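# Braid three cords and park each block by its plate

## Task

Braid the three cords so they cross at least four times. There must be no other tangling among them, and no cord end may rest against a different cord. Then place each cord's block on the table, in the rail pocket next to the plate that matches its colour, with the same side up that it had at the beginning.

## Robot and tools

Robot: two arms, left_arm and right_arm, each ending in a five-finger hand (right_arm a right hand, left_arm its mirror-image left hand). The arms sit on opposite sides of the table. show_instructions returns the scene's reference pages (a five-finger left hand page among them). It moves nothing.

Scene frame: origin at table-top height, halfway between the nominal bases. +z is up, +x points out over the table, and left_arm is on the +y side. Image sides do not follow the arm names. Calibrated bases: left_arm at (+0.023, +0.491, 0) m, right_arm at (-0.067, -0.519, 0) m, each turned slightly about z. Fixed cameras and the table use the scene frame. Every hand pose, velocity, target and offset uses that arm's own base frame.

Hand point: a spot about 0.05 m in front of the palm and 0.15 m out from the wrist flange. Its +z runs along the straight fingers and +y points out of the palm. On the right hand +x points away from the thumb; on the left hand it points toward the thumb. Straight fingers reach about 0.06 to 0.07 m past the point. With the palm level the wrist can hang lower than the hand and touch the table first. A bracket on the little-finger side can also strike things.

Row layout, shared by execute_actions and move: one flat list of 28 numbers, each in [-1, 1], always covering both arms. The order is:
1-6: left_arm dx, dy, dz, rx, ry, rz.
7-14: left hand thumb_turn, thumb_bend, index, middle, ring, little, force_limit, speed.
15-20: right_arm dx, dy, dz, rx, ry, rz.
21-28: right hand, the same eight numbers.
The six pose numbers are an offset, not a pose. They count from that arm's Hand target as it was when the action or move began, along the arm's base axes. 1.0 means 0.6 m, or 180 degrees for rx, ry, rz, which together form one rotation vector turning about the Hand target. Six zeros ask for the current Hand target again. Sending the same offset twice moves the arm twice. The controller clips commanded orientation to within 32 degrees of the measured one.

Hand numbers are absolute targets, not offsets. For the five motors, -1 is open (thumb beside the palm, digits straight) and +1 is closed (thumb in front of the palm, digits curled). force_limit runs from about 0 N at -1 to 10 N at +1 (15 N for the two thumb motors). For speed, -1 is nearly stopped and +0.48 or above is full speed. For a gentle grip, close at speed -0.94 or lower. With the thumb turned in front, the hand can wrap objects about 0.035 to 0.065 m thick, or a handle down to about 0.025 m. No value means 'unchanged': to keep a hand as it is, repeat the last eight numbers you sent for it. Before the first command, use hand_measured plus hand_force_limit and hand_speed instead.

execute_actions(actions, cameras): actions is a list of actions. Each action is a table of up to 15 rows, one per 1/30 s step. A short table repeats its last row until 15 steps are filled. Every row counts from the action's start pose. An empty list returns camera images. cameras lists camera names, ["all"] or [].

move(target, speed, blend, stop_force, zero, blocking, cameras): straight-line paths for both arms. target is one 28-number row, or up to 15 rows. Every row's offsets count from the same starting Hand targets, not from the row before. speed is in m/s (0.002 to 3.6, default 0.25); turning is capped at twice that in rad/s. blend is in metres and rounds corners in a list. stop_force is in N (3 to 120) and ends an arm's path when it feels that much push; zero (default true) re-zeroes the sensor first. Paths do not avoid obstacles or the other arm. Keep them away from an arm's own base. Leave stop_force out when backing off a contact. blocking=false returns early and cannot be used with stop_force. In a list, give every row the same hand numbers.

wait(seconds 0 to 10): holds the last commands while the scene runs. stop: brakes a running move. zoom_image(camera, region [x0, y0, x1, y1] in pixels, at most 504 by 504): enlarges part of a camera's newest image. zero_wrist_force(arm): zeroes that arm's wrist sensor. finished_scene: ends the scene for good, so the result must hold without the robot.

Cameras: cam_high, cam_low and cam_close (896x504, fixed) and cam_left_wrist and cam_right_wrist (672x504, fisheye, riding on the arms).

Results: each arm's end_effector_position (m), quaternion and velocities are in its base frame. Hand target is the commanded pose that the next offsets count from; the hand often stops a little short of it. Joint positions and torques are listed. Wrist force and torque are in end-effector axes, and a peak line is included. hand_measured, hand_stopped_by (moving, target, force, stalled, fault) and hand_load_n follow the motor order. A lost grip shows only as hand_load_n dropping near 0. A move adds a 'move:' line with its ending (done, off_target, moving, held, fault) and any limits (paced, held).

Avoid: anything falling or being left off the table. Do not let go of moving parts, and do not slam, hit or push hard, above all on fixed or heavy things. Keep the arms from pressing against each other, and never let one hand close on the other's fingers. Do not overload the fingers. Contact torque over a joint's limit (wrist joints 25.2 N m), or roughly 150 N of outside force, stops that arm for 10 s. Holding loads or straining toward unreachable poses heats motors: a MOTOR HOT line appears at 70 °C, and at 85 °C the arm stops for 30 to 60 s.

Each tool is called as name(argument=value, ...), one argument or row to a line, values as JSON.

Reference images:

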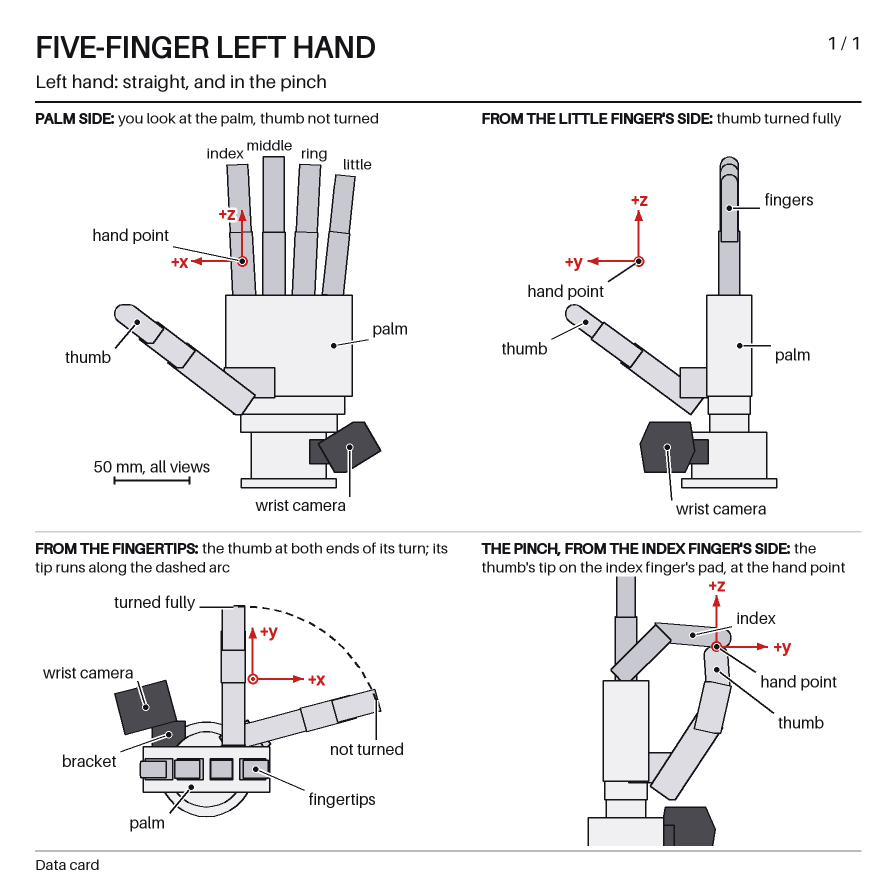

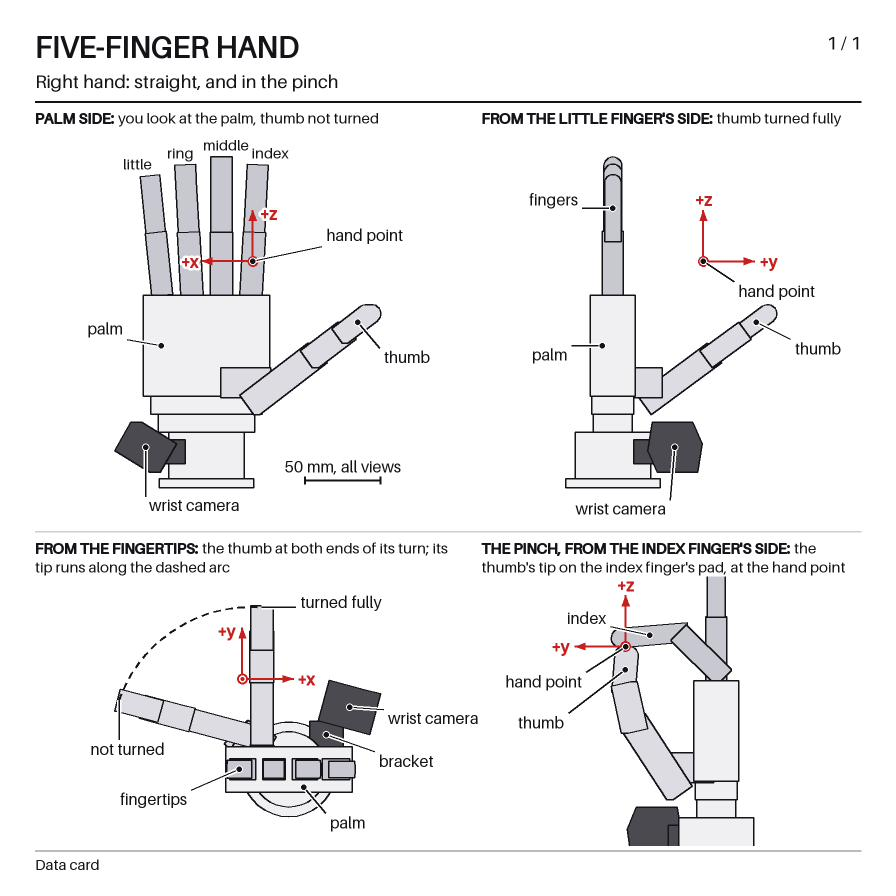

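## Session

execute_actions(
  actions=[],
)

Scene clock: 0.00 s.
left_arm: end_effector_position=(+0.6791, -0.2452, +0.1953) hand_measured=(-1.000, -1.000, -1.000, -1.000, -1.000, -1.000) hand_load_n=(+0.0, +0.0, +0.0, +0.0, +0.0, +0.0) hand_stopped_by=(target, target, target, target, target, target) hand_force_limit=0.00 hand_speed=-0.80 end_effector_quat_wxyz=(+0.560, +0.575, +0.530, -0.275) | right_arm: end_effector_position=(+0.4683, -0.0974, +0.3181) hand_measured=(-1.000, -1.000, -1.000, -1.000, -1.000, -1.000) hand_load_n=(+0.5, +0.0, +0.0, +0.0, +0.0, +0.0) hand_stopped_by=(target, target, target, target, target, target) hand_force_limit=0.00 hand_speed=-0.80 end_effector_quat_wxyz=(-0.278, +0.588, +0.267, +0.711)
Joint positions: left_arm=[3.329 -2.28 -1.359 2.482 -0.246 -0.056] | right_arm=[-1.156 -1.295 2.45 2.408 0.418 -2.013]
Joint velocities: within noise
Joint torques (N m): no reading
Motor temperatures (°C): left_arm=[34 30 25 38 36 32] | right_arm=[32 34 32 43 38 37]
Wrist force (N): no reading
Wrist torque (N m): no reading
Wrist force, peak (N): no reading
Hand target: left_arm +0.6791, -0.2452, +0.1953; +0.560, +0.575, +0.530, -0.275 | right_arm +0.4683, -0.0974, +0.3181; -0.278, +0.588, +0.267, +0.711

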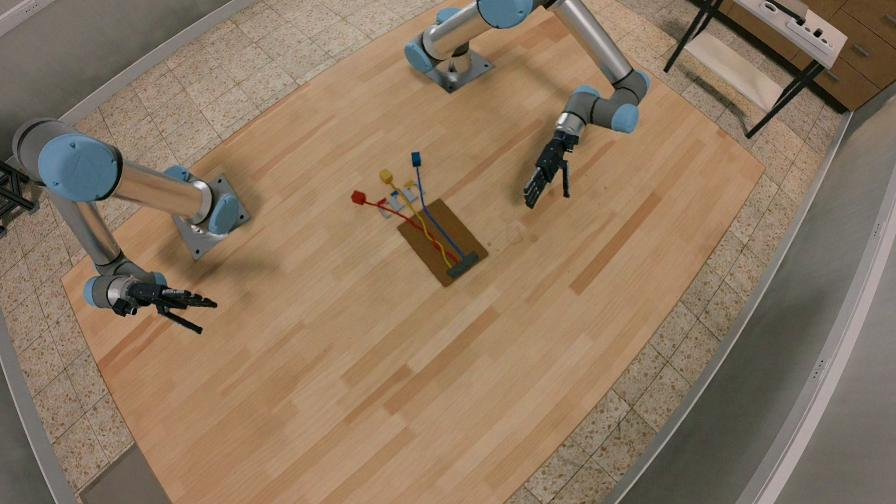

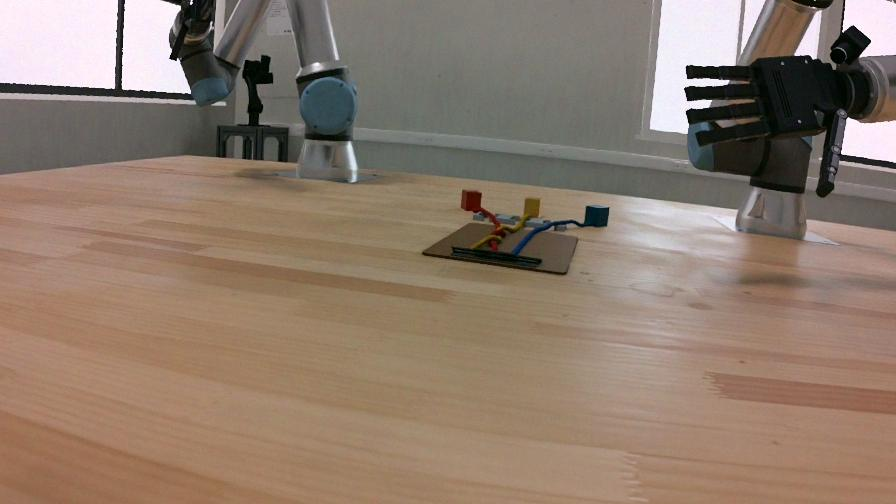

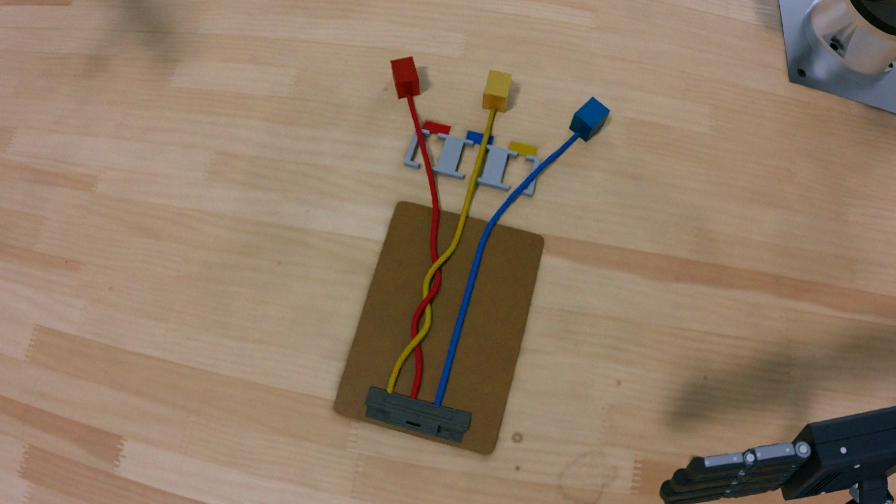

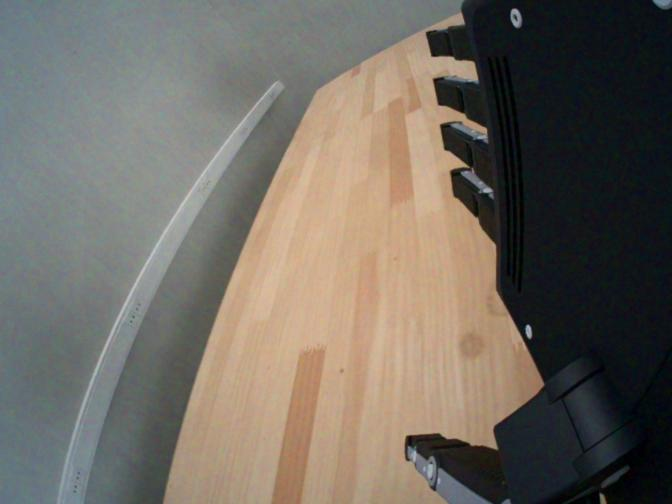

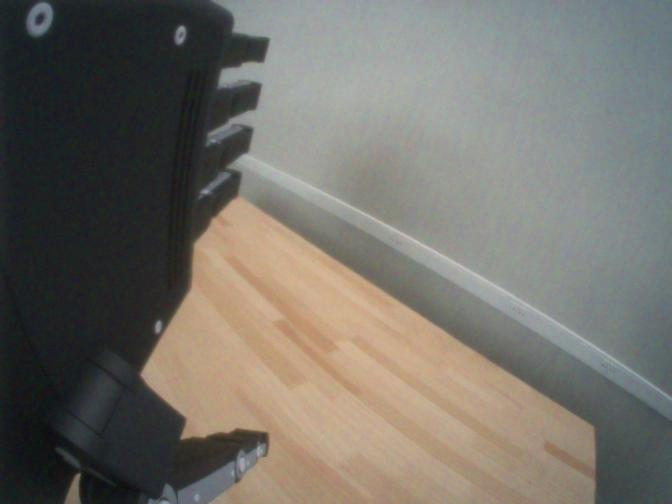

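zoom_image(
  camera="cam_close",
  region=[360, 40, 640, 220],
)

zoom_image(
  camera="cam_close",
  region=[320, 200, 560, 460],
)

zoom_image(
  camera="cam_low",
  region=[410, 170, 630, 290],
)

zoom_image(
  camera="cam_high",
  region=[330, 130, 530, 300],
)

Scaled by 1.800 from the camera's 896x504 image, which has a finer 1280x720 frame.

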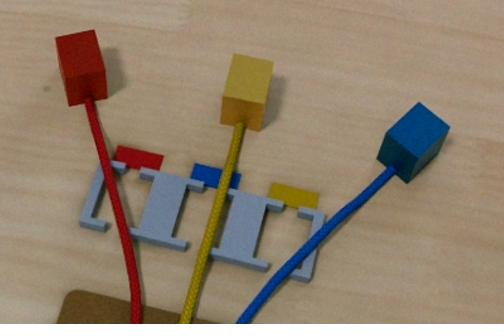

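Scaled by 1.938 from the camera's 896x504 image, which has a finer 1280x720 frame.

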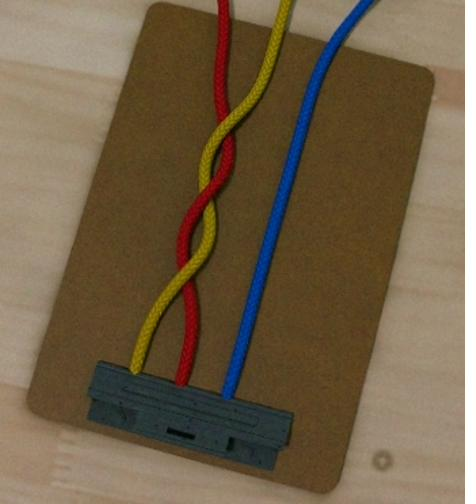

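Scaled by 2.291 from the camera's 896x504 image, which has a finer 1280x720 frame.

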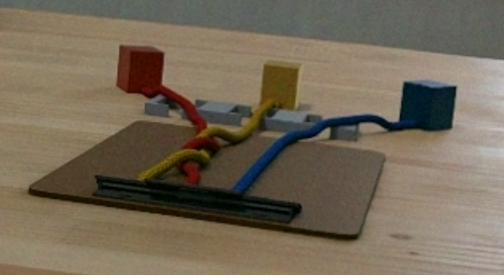

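Scaled by 2.520 from the camera's 896x504 image, which has a finer 1280x720 frame.

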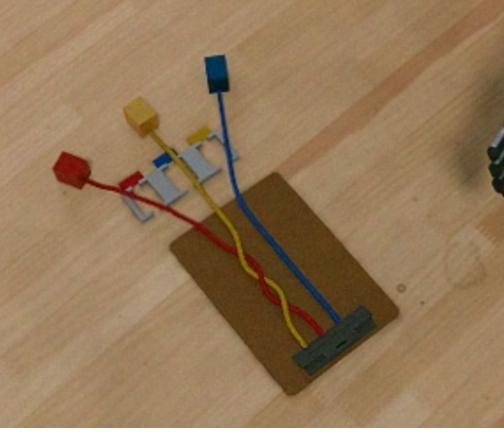

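zoom_image(
  camera="cam_close",
  region=[380, 50, 520, 130],
)

zoom_image(
  camera="cam_close",
  region=[490, 80, 630, 160],
)

zoom_image(
  camera="cam_close",
  region=[395, 110, 555, 200],
)

zoom_image(
  camera="cam_low",
  region=[450, 180, 620, 275],
)

zoom_image(
  camera="cam_close",
  region=[370, 240, 510, 440],
)

Scaled by 3.600 from the camera's 896x504 image, which has a finer 1280x720 frame.

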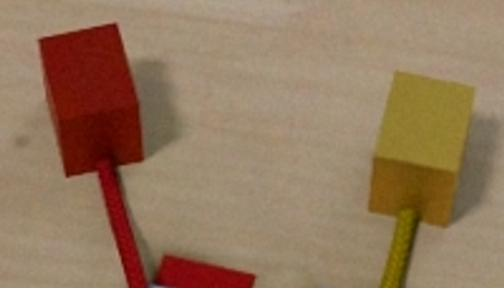

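Scaled by 3.600 from the camera's 896x504 image, which has a finer 1280x720 frame.

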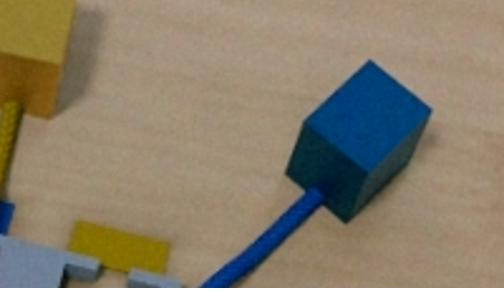

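Scaled by 3.150 from the camera's 896x504 image, which has a finer 1280x720 frame.

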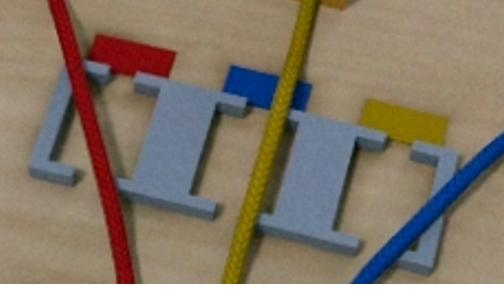

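Scaled by 2.965 from the camera's 896x504 image, which has a finer 1280x720 frame.

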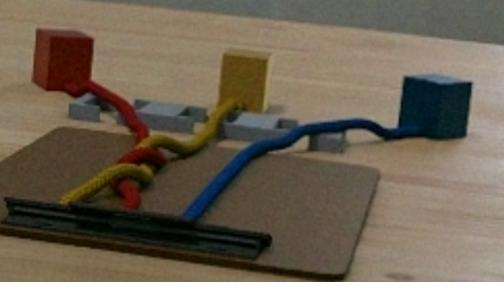

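Scaled by 2.520 from the camera's 896x504 image, which has a finer 1280x720 frame.

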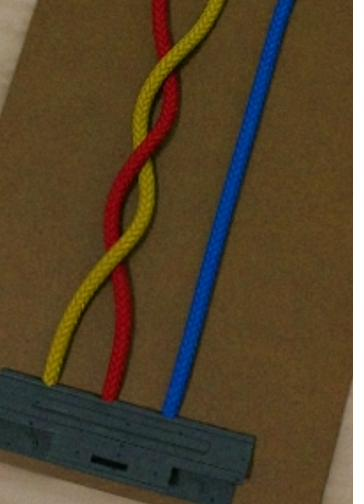

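move(
  target=[
    [0,0,0,0,0,0,-1,-1,-1,-1,-1,-1,0.0,-0.8,-0.22,0.5,-0.02,0.214,0.186,-0.14,1.0,-0.9,-0.5,-0.5,-1,-1,0.0,0.0],
    [0,0,0,0,0,0,-1,-1,-1,-1,-1,-1,0.0,-0.8,-0.36,0.90,-0.10,0.428,0.3714,-0.2796,1.0,-0.9,-0.5,-0.5,-1,-1,0.0,0.0],
  ],
  blend=0.05,
  speed=0.3,
  cameras=["cam_high","cam_low","cam_close","cam_right_wrist"],
)

Scene clock: 354.90 s.
left_arm: end_effector_position=(+0.6791, -0.2452, +0.1953) hand_measured=(-1.000, -1.000, -1.000, -1.000, -1.000, -1.000) hand_load_n=(+0.0, +0.0, +0.0, +0.0, +0.0, +0.0) hand_stopped_by=(target, target, target, target, target, target) hand_force_limit=0.00 hand_speed=-0.80 end_effector_quat_wxyz=(+0.560, +0.575, +0.530, -0.275) | right_arm: end_effector_position=(+0.4300, -0.0086, +0.3124) hand_measured=(+1.000, -0.900, -0.500, -0.500, -1.000, -1.000) hand_load_n=(+0.5, +0.0, +0.0, +0.0, +0.0, +0.0) hand_stopped_by=(target, target, target, target, target, target) hand_force_limit=0.00 hand_speed=0.00 end_effector_quat_wxyz=(-0.313, +0.633, +0.136, +0.695)
Joint positions: left_arm=[3.329 -2.28 -1.359 2.482 -0.246 -0.056] | right_arm=[-1.169 -1.681 2.795 2.641 0.283 -1.955]
Joint torques (N m): left_arm=[0.35 49.18 17.03 -1.79 1.27 -0.14] | right_arm=[8.31 -5 -5.57 -1.36 2.3 -1.92]
Wrist force (N): left_arm=[0.0 0.2 0.2] | right_arm=[0.2 0.6 -0.4]
Wrist torque (N m): left_arm=[0.02 0.01 0.00] | right_arm=[0.11 -0.04 -0.08]
Wrist force, peak (N): left_arm=[0.4 -0.4 -0.3] | right_arm=[0.8 -7.2 2.1]
Hand target: left_arm +0.6791, -0.2452, +0.1953; +0.560, +0.575, +0.530, -0.275 | right_arm +0.4300, -0.0085, +0.3124; -0.313, +0.633, +0.136, +0.695 (not the last commanded pose)
Off the commanded pose: left_arm 0.000 m, 0 deg | right_arm 0.488 m, 97 deg.
move: held (right_arm; a check stopped the path); path passed 0 of 2 targets; limits=held
pose unreachable (right arm): on one or more control steps of this call, first in action 0 (counted from 0), this arm could not follow its commanded pose, so it was not sent that pose on those steps. It may still have moved: this result reports where it is.
cause: moving toward the commanded pose would bring two parts of the arm too close to each other (joints 3 (elbow) and 4 (wrist 1) lie between them).
camera_calibration:
cam_right_wrist: T_world_to_cam=[[0.599822, -0.795828, 0.0829009, -0.287884], [-0.208672, -0.255612, -0.943991, 0.386425], [0.772444, 0.548927, -0.319388, -0.112517], [0, 0, 0, 1]] pos_world=[0.340228, -0.0685675, 0.352711]
Images, in order (width x height): cam_high 896x504, cam_low 896x504, cam_close 896x504, cam_right_wrist 672x504.

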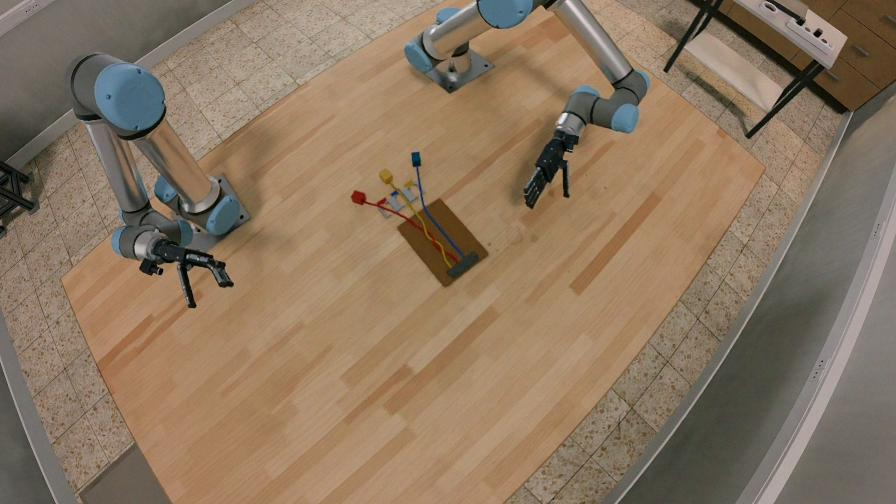

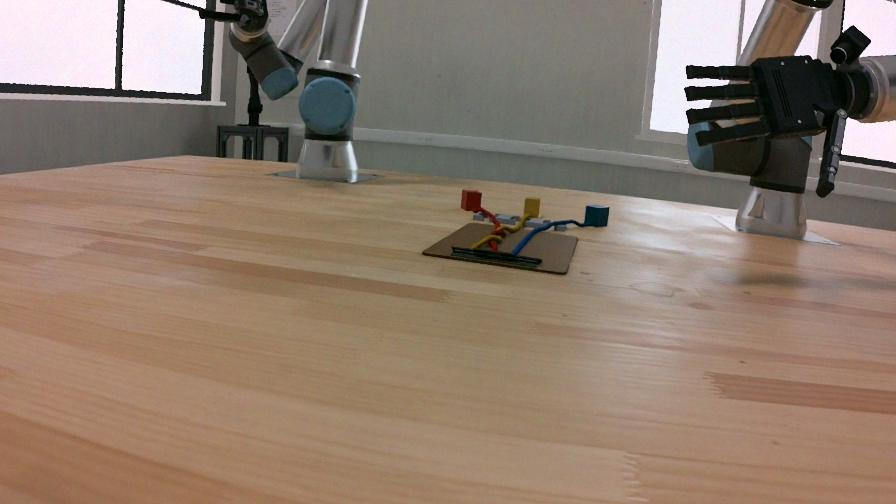

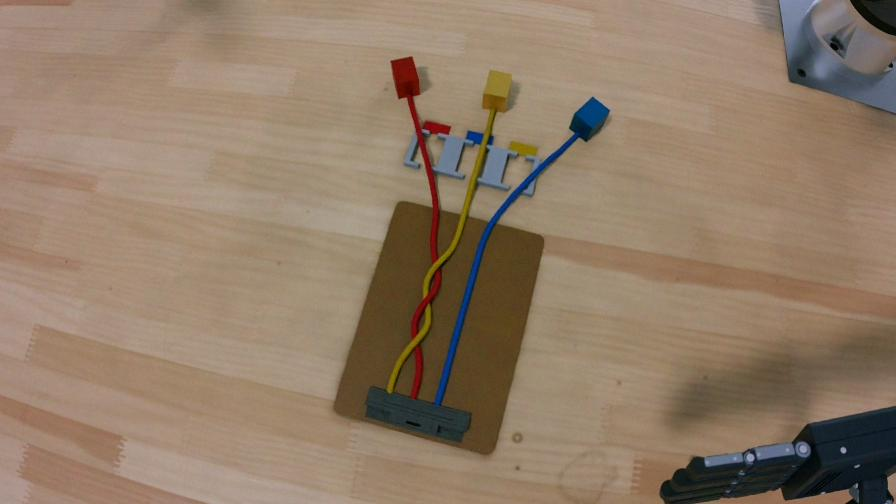

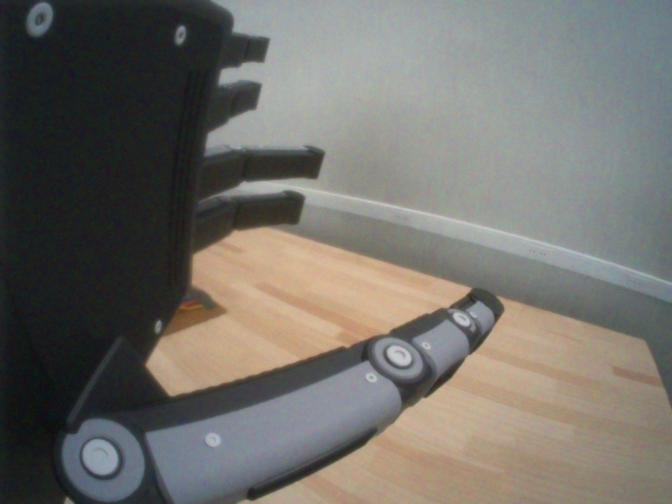

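move(
  target=[
    [0,0,0,0,0,0,-1,-1,-1,-1,-1,-1,0.0,-0.8,0.167,0.25,0.083,0.109,0.095,-0.073,1.0,-0.9,-0.5,-0.5,-1,-1,0.0,0.0],
    [0,0,0,0,0,0,-1,-1,-1,-1,-1,-1,0.0,-0.8,0.083,0.50,0.033,0.255,0.223,-0.169,1.0,-0.9,-0.5,-0.5,-1,-1,0.0,0.0],
    [0,0,0,0,0,0,-1,-1,-1,-1,-1,-1,0.0,-0.8,-0.133,0.75,-0.067,0.3643,0.318,-0.2419,1.0,-0.9,-0.5,-0.5,-1,-1,0.0,0.0],
  ],
  blend=0.04,
  speed=0.25,
  cameras=["cam_high","cam_low","cam_close","cam_right_wrist"],
)

Scene clock: 377.43 s.
left_arm: end_effector_position=(+0.6791, -0.2452, +0.1953) hand_measured=(-1.000, -1.000, -1.000, -1.000, -1.000, -1.000) hand_load_n=(+0.0, +0.0, -0.5, +0.0, +0.0, +0.0) hand_stopped_by=(target, target, target, target, target, target) hand_force_limit=0.00 hand_speed=-0.80 end_effector_quat_wxyz=(+0.560, +0.575, +0.530, -0.275) | right_arm: end_effector_position=(+0.3502, +0.4415, +0.2722) hand_measured=(+1.000, -0.900, -0.500, -0.500, -1.000, -1.000) hand_load_n=(+0.0, +0.0, +0.0, +0.0, +0.0, +0.0) hand_stopped_by=(target, target, target, target, target, target) hand_force_limit=0.00 hand_speed=0.00 end_effector_quat_wxyz=(-0.354, +0.613, -0.612, +0.353) end_effector_velocity=(+0.000, +0.000, -0.001) end_effector_angular_velocity=(+0.000, +0.003, -0.002)
Joint positions: left_arm=[3.329 -2.28 -1.359 2.482 -0.246 -0.056] | right_arm=[0.885 -1.515 2.084 3.312 -2.305 0.548]
Joint velocities: left_arm=[within noise] | right_arm=[0.001 0 0 0.004 -0.001 0.005]
Joint torques (N m): left_arm=[0.65 49.05 16.77 -1.81 1.22 -0.06] | right_arm=[9.31 -28.62 -15.82 -1.17 0.57 1.71]
Wrist force (N): left_arm=[0.0 0.0 -0.2] | right_arm=[0.6 1.1 -0.7]
Wrist torque (N m): left_arm=[0.00 0.01 0.01] | right_arm=[0.31 0.13 -0.27]
Wrist force, peak (N): left_arm=[0.3 -0.5 0.0] | right_arm=[2.6 -0.1 0.4]
Hand target: left_arm +0.6791, -0.2452, +0.1953; +0.560, +0.575, +0.530, -0.275 | right_arm +0.3502, +0.4415, +0.2722; -0.354, +0.613, -0.612, +0.353
Off the commanded pose: left_arm 0.000 m, 0 deg | right_arm 0.000 m, 0 deg.
move: done
camera_calibration:
cam_right_wrist: T_world_to_cam=[[-0.457985, -0.286981, -0.841363, 0.518819], [-0.537575, 0.843201, 0.00501332, -0.181389], [0.708, 0.454592, -0.540447, -0.186384], [0, 0, 0, 1]] pos_world=[0.27206, 0.386568, 0.336693]
Images, in order (width x height): cam_high 896x504, cam_low 896x504, cam_close 896x504, cam_right_wrist 672x504.

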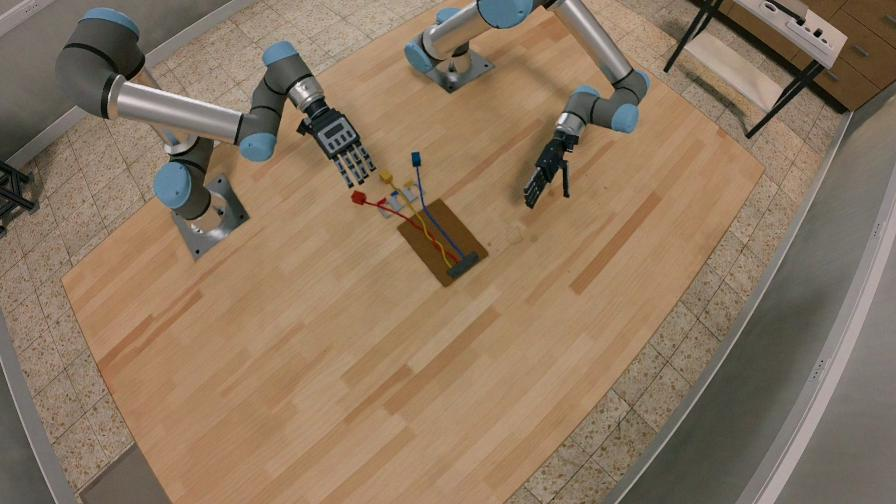

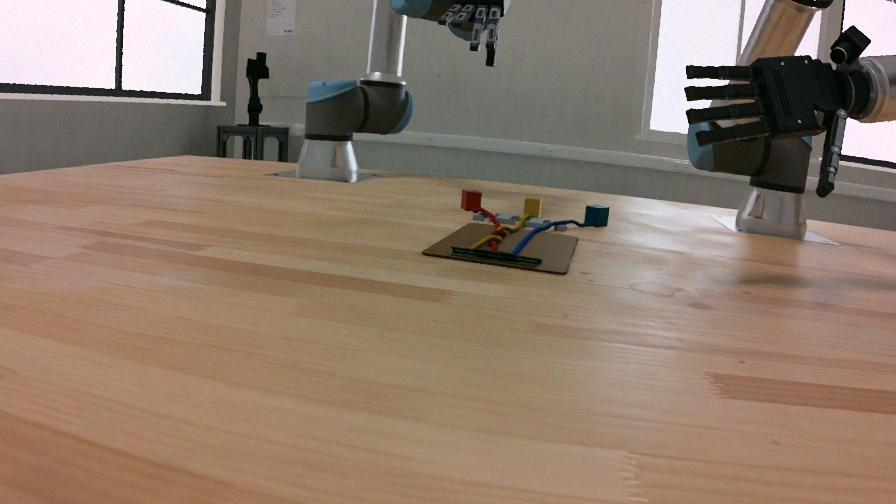

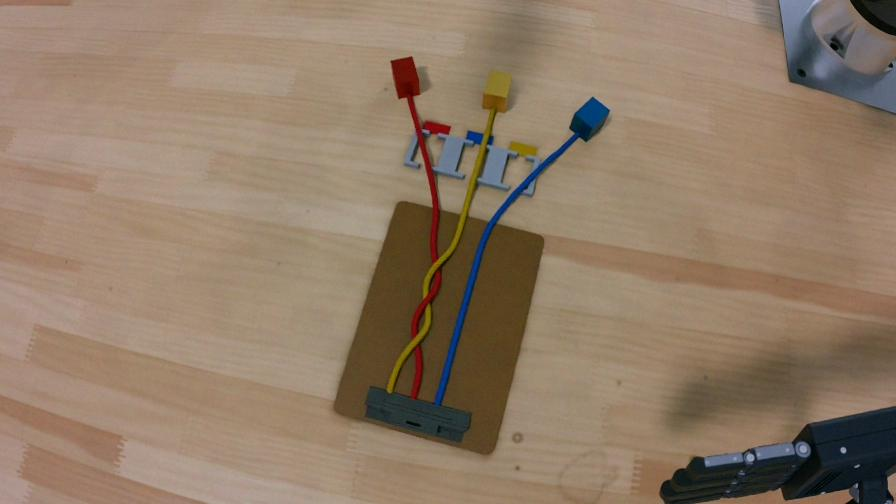

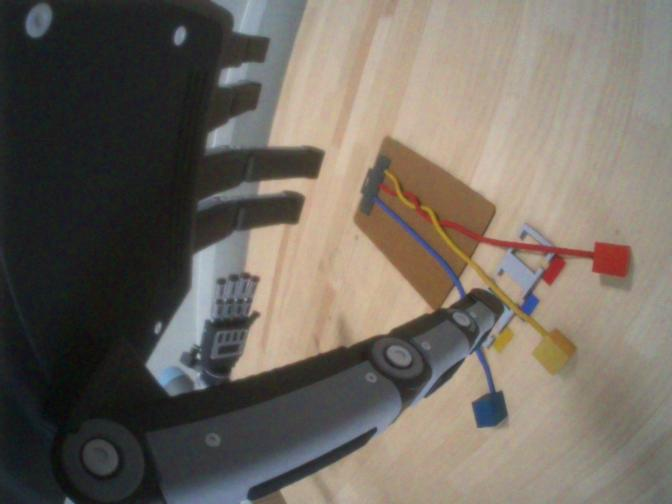

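move(
  target=[0,0,0,0,0,0,-1,-1,-1,-1,-1,-1,0.0,-0.8,-0.0718,0.1525,-0.27,0,0,0,1.0,-0.9,-0.5,-0.5,-1,-1,0.0,0.0],
  speed=0.2,
  cameras=["cam_low","cam_close","cam_right_wrist"],
)

Scene clock: 390.63 s.
left_arm: end_effector_position=(+0.6791, -0.2452, +0.1953) hand_measured=(-1.000, -1.000, -1.000, -1.000, -1.000, -1.000) hand_load_n=(+0.0, +0.0, +0.0, +0.0, +0.0, +0.0) hand_stopped_by=(target, target, target, target, target, target) hand_force_limit=0.00 hand_speed=-0.80 end_effector_quat_wxyz=(+0.560, +0.575, +0.530, -0.275) | right_arm: end_effector_position=(+0.3071, +0.5329, +0.1103) hand_measured=(+1.000, -0.900, -0.500, -0.500, -1.000, -1.000) hand_load_n=(+0.0, +0.0, +0.0, +0.0, +0.0, +0.0) hand_stopped_by=(target, target, target, target, target, target) hand_force_limit=0.00 hand_speed=0.00 end_effector_quat_wxyz=(-0.354, +0.613, -0.612, +0.353)
Joint positions: left_arm=[3.329 -2.28 -1.359 2.482 -0.246 -0.056] | right_arm=[1.074 -1.102 2.047 3.077 -2.435 0.744]
Joint torques (N m): left_arm=[0.08 49.29 16.42 -1.83 1.09 -0.09] | right_arm=[2.56 -26.91 -10.72 -3.09 0.52 0.17]
Wrist force (N): left_arm=[0.0 -0.1 0.0] | right_arm=[0.4 1.0 -0.3]
Wrist torque (N m): left_arm=[-0.02 0.00 0.01] | right_arm=[0.28 0.14 -0.16]
Wrist force, peak (N): left_arm=[0.2 -0.4 -0.4] | right_arm=[-0.2 2.6 0.1]
Hand target: left_arm +0.6791, -0.2452, +0.1953; +0.560, +0.575, +0.530, -0.275 | right_arm +0.3071, +0.5330, +0.1102; -0.354, +0.613, -0.612, +0.353
Off the commanded pose: left_arm 0.000 m, 0 deg | right_arm 0.000 m, 0 deg.
move: done
camera_calibration:
cam_right_wrist: T_world_to_cam=[[-0.457958, -0.287153, -0.841319, 0.389189], [-0.537646, 0.843156, 0.0048786, -0.280839], [0.707962, 0.454566, -0.540517, -0.28493], [0, 0, 0, 1]] pos_world=[0.22896, 0.478068, 0.174793]
Images, in order (width x height): cam_low 896x504, cam_close 896x504, cam_right_wrist 672x504.

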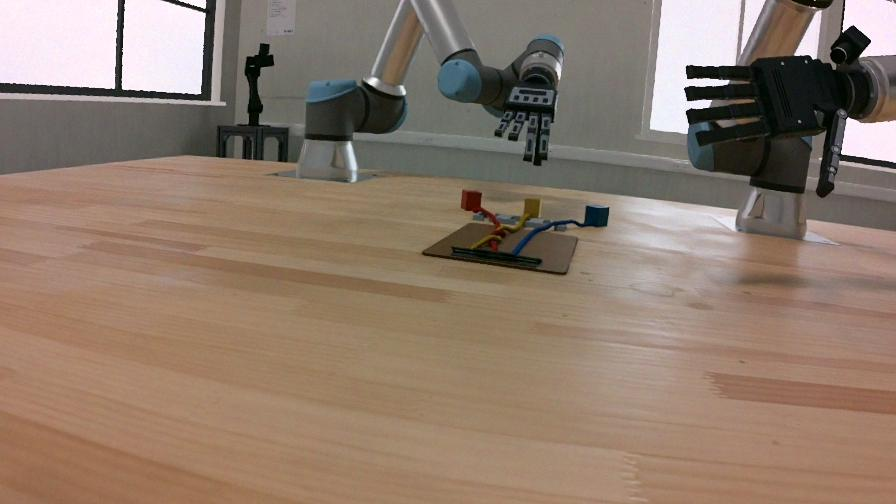

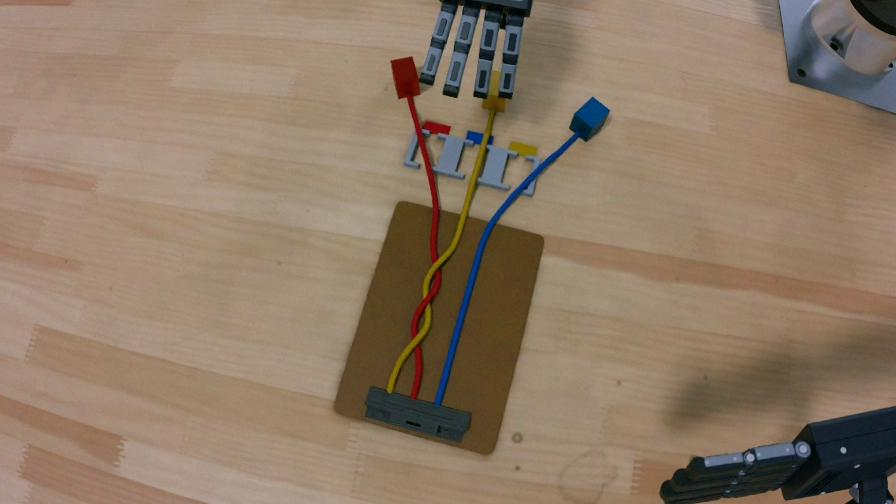

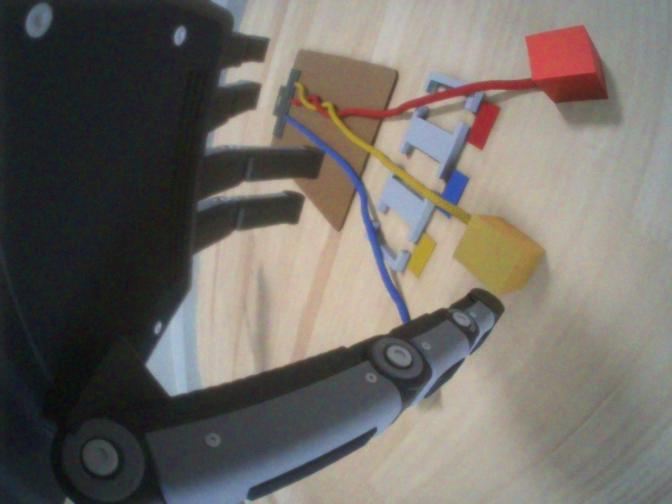

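move(
  target=[0,0,0,0,0,0,-1,-1,-1,-1,-1,-1,0.0,-0.8,0,0,-0.1317,0,0,0,1.0,-0.9,-0.5,-0.5,-1,-1,0.0,0.0],
  speed=0.06,
  stop_force=6,
  cameras=["cam_low","cam_close","cam_right_wrist"],
)

Scene clock: 413.20 s.
left_arm: end_effector_position=(+0.6791, -0.2452, +0.1953) hand_measured=(-1.000, -1.000, -1.000, -1.000, -1.000, -1.000) hand_load_n=(+0.0, +0.0, +0.0, +0.0, +0.0, +0.0) hand_stopped_by=(target, target, target, target, target, target) hand_force_limit=0.00 hand_speed=-0.80 end_effector_quat_wxyz=(+0.560, +0.575, +0.530, -0.275) | right_arm: end_effector_position=(+0.3071, +0.5330, +0.0312) hand_measured=(+1.000, -0.900, -0.500, -0.500, -1.000, -1.000) hand_load_n=(+0.0, +0.0, +0.0, +0.0, +0.0, +0.0) hand_stopped_by=(target, target, target, target, target, target) hand_force_limit=0.00 hand_speed=0.00 end_effector_quat_wxyz=(-0.354, +0.613, -0.612, +0.353)
Joint positions: left_arm=[3.329 -2.28 -1.359 2.482 -0.246 -0.056] | right_arm=[1.074 -0.921 2.058 2.884 -2.435 0.744]
Joint torques (N m): left_arm=[0.77 48.95 16.93 -1.97 1.04 -0.16] | right_arm=[4.79 -31.3 -13.45 -3.54 -2.09 -1.15]
Wrist force (N): left_arm=[0.3 -0.1 0.1] | right_arm=[0.7 0.8 -0.4]
Wrist torque (N m): left_arm=[-0.01 -0.03 0.02] | right_arm=[0.25 0.10 -0.17]
Wrist force, peak (N): left_arm=[0.3 0.1 -0.4] | right_arm=[0.5 1.3 -0.4]
Hand target: left_arm +0.6791, -0.2452, +0.1953; +0.560, +0.575, +0.530, -0.275 | right_arm +0.3071, +0.5330, +0.0312; -0.354, +0.613, -0.612, +0.353
Off the commanded pose: left_arm 0.000 m, 0 deg | right_arm 0.000 m, 0 deg.
move: done
camera_calibration:
cam_right_wrist: T_world_to_cam=[[-0.457949, -0.286992, -0.841379, 0.322568], [-0.537647, 0.843155, 0.00503461, -0.280467], [0.707968, 0.45467, -0.540423, -0.327745], [0, 0, 0, 1]] pos_world=[0.22896, 0.478068, 0.0956935]
Images, in order (width x height): cam_low 896x504, cam_close 896x504, cam_right_wrist 672x504.

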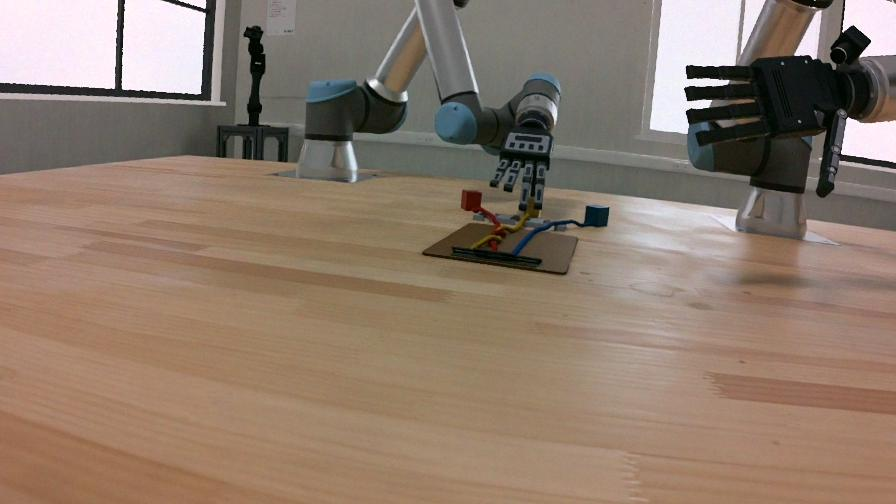

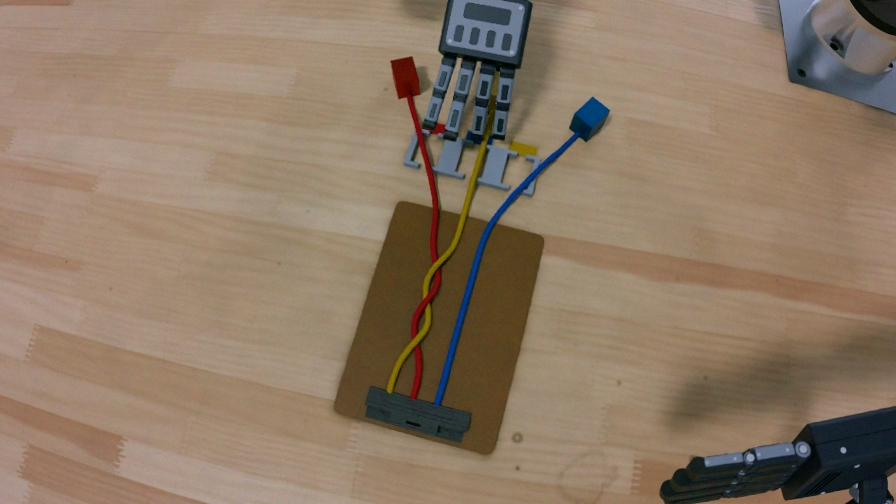

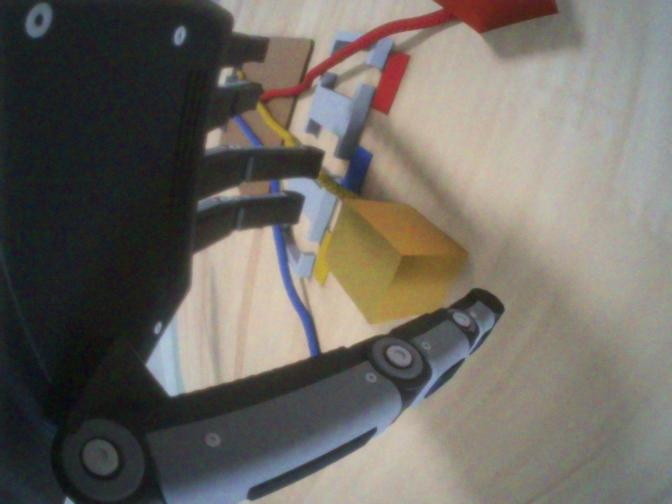

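zoom_image(
  camera="cam_close",
  region=[400, 40, 560, 200],
)

zoom_image(
  camera="cam_low",
  region=[450, 130, 620, 260],
)

Scaled by 3.150 from the camera's 896x504 image, which has a finer 1280x720 frame.

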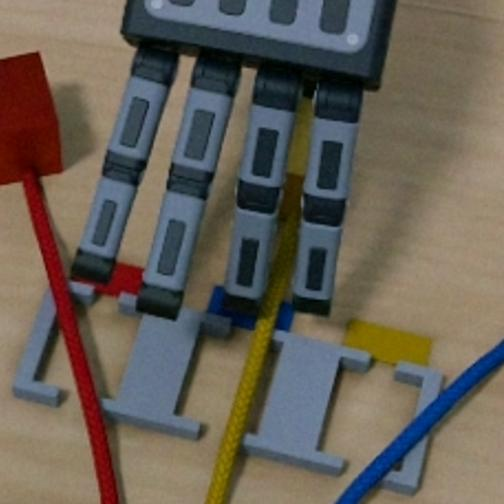

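Scaled by 2.965 from the camera's 896x504 image, which has a finer 1280x720 frame.

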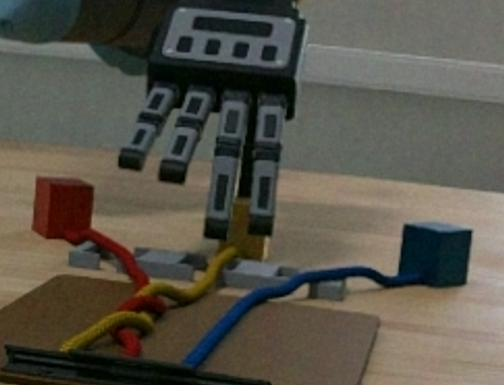

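move(
  target=[0,0,0,0,0,0,-1,-1,-1,-1,-1,-1,0.0,-0.8,0,0,0,0,0,0,1.0,-0.45,0.15,0.15,-1,-1,-0.5,-0.9],
  cameras=["cam_low","cam_close","cam_right_wrist"],
)

Scene clock: 428.17 s.
left_arm: end_effector_position=(+0.6791, -0.2452, +0.1953) hand_measured=(-1.000, -1.000, -1.000, -1.000, -1.000, -1.000) hand_load_n=(+0.0, +0.0, +0.5, +0.0, +0.0, +0.0) hand_stopped_by=(target, target, target, target, target, target) hand_force_limit=0.00 hand_speed=-0.80 end_effector_quat_wxyz=(+0.560, +0.575, +0.530, -0.275) | right_arm: end_effector_position=(+0.3071, +0.5330, +0.0312) hand_measured=(+1.000, -0.620, +0.066, +0.038, -1.000, -1.000) hand_load_n=(+0.0, +5.0, +3.0, +2.5, +0.0, +0.0) hand_stopped_by=(target, force, force, force, target, target) hand_force_limit=-0.50 hand_speed=-0.90 end_effector_quat_wxyz=(-0.354, +0.613, -0.612, +0.353)
Joint positions: left_arm=[3.329 -2.28 -1.359 2.482 -0.246 -0.056] | right_arm=[1.074 -0.921 2.058 2.884 -2.435 0.744]
Joint torques (N m): left_arm=[0.83 49.41 15.75 -2.13 1.01 -0.03] | right_arm=[-6.64 -31.94 -3.96 -3.16 0.72 1.01]
Wrist force (N): left_arm=[0.3 0.1 -0.2] | right_arm=[0.3 -0.1 -0.7]
Wrist torque (N m): left_arm=[0.02 -0.05 0.02] | right_arm=[0.21 0.12 -0.17]
Wrist force, peak (N): left_arm=[0.1 -0.2 -0.5] | right_arm=[0.6 1.5 -0.1]
Hand target: left_arm +0.6791, -0.2452, +0.1953; +0.560, +0.575, +0.530, -0.275 | right_arm +0.3071, +0.5330, +0.0312; -0.354, +0.613, -0.612, +0.353
Off the commanded pose: left_arm 0.000 m, 0 deg | right_arm 0.000 m, 0 deg.
move: done
camera_calibration:
cam_right_wrist: T_world_to_cam=[[-0.457949, -0.286992, -0.841379, 0.322568], [-0.537647, 0.843155, 0.00503461, -0.280467], [0.707968, 0.45467, -0.540423, -0.327745], [0, 0, 0, 1]] pos_world=[0.22896, 0.478068, 0.0956935]
Images, in order (width x height): cam_low 896x504, cam_close 896x504, cam_right_wrist 672x504.

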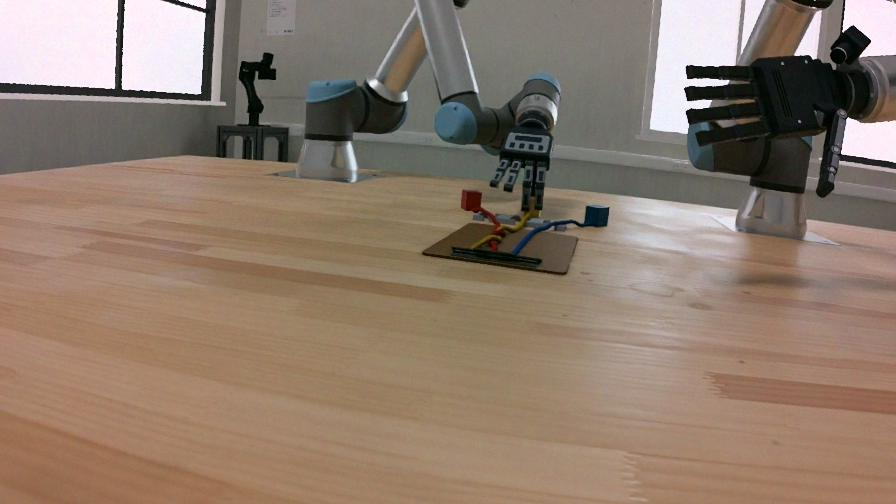

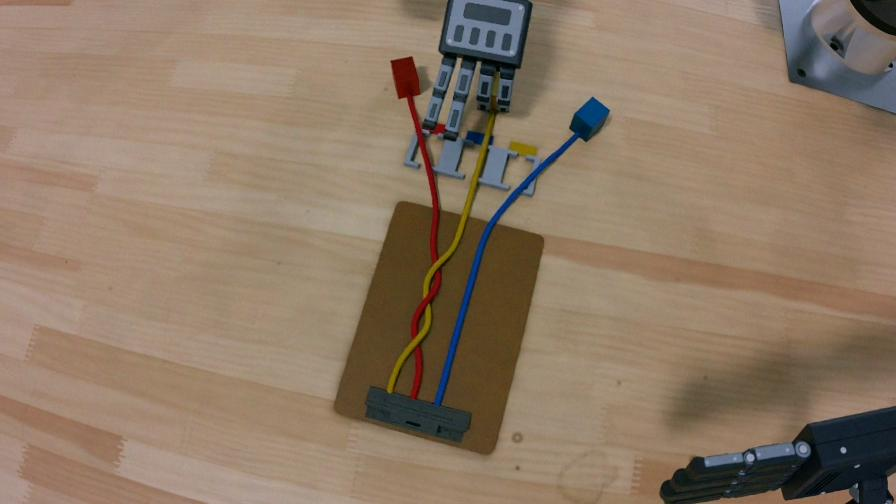

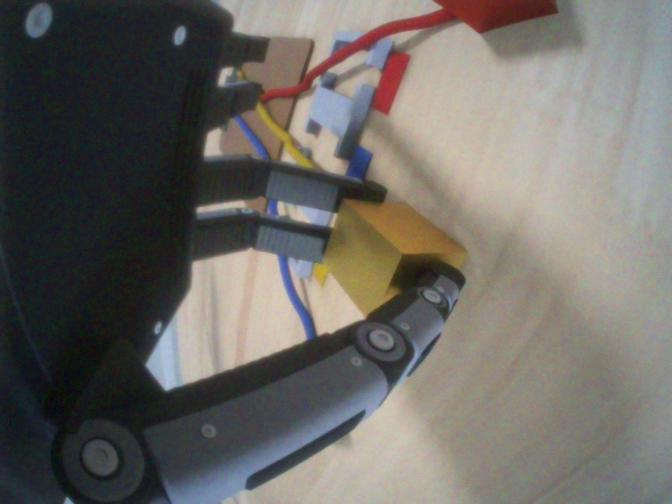

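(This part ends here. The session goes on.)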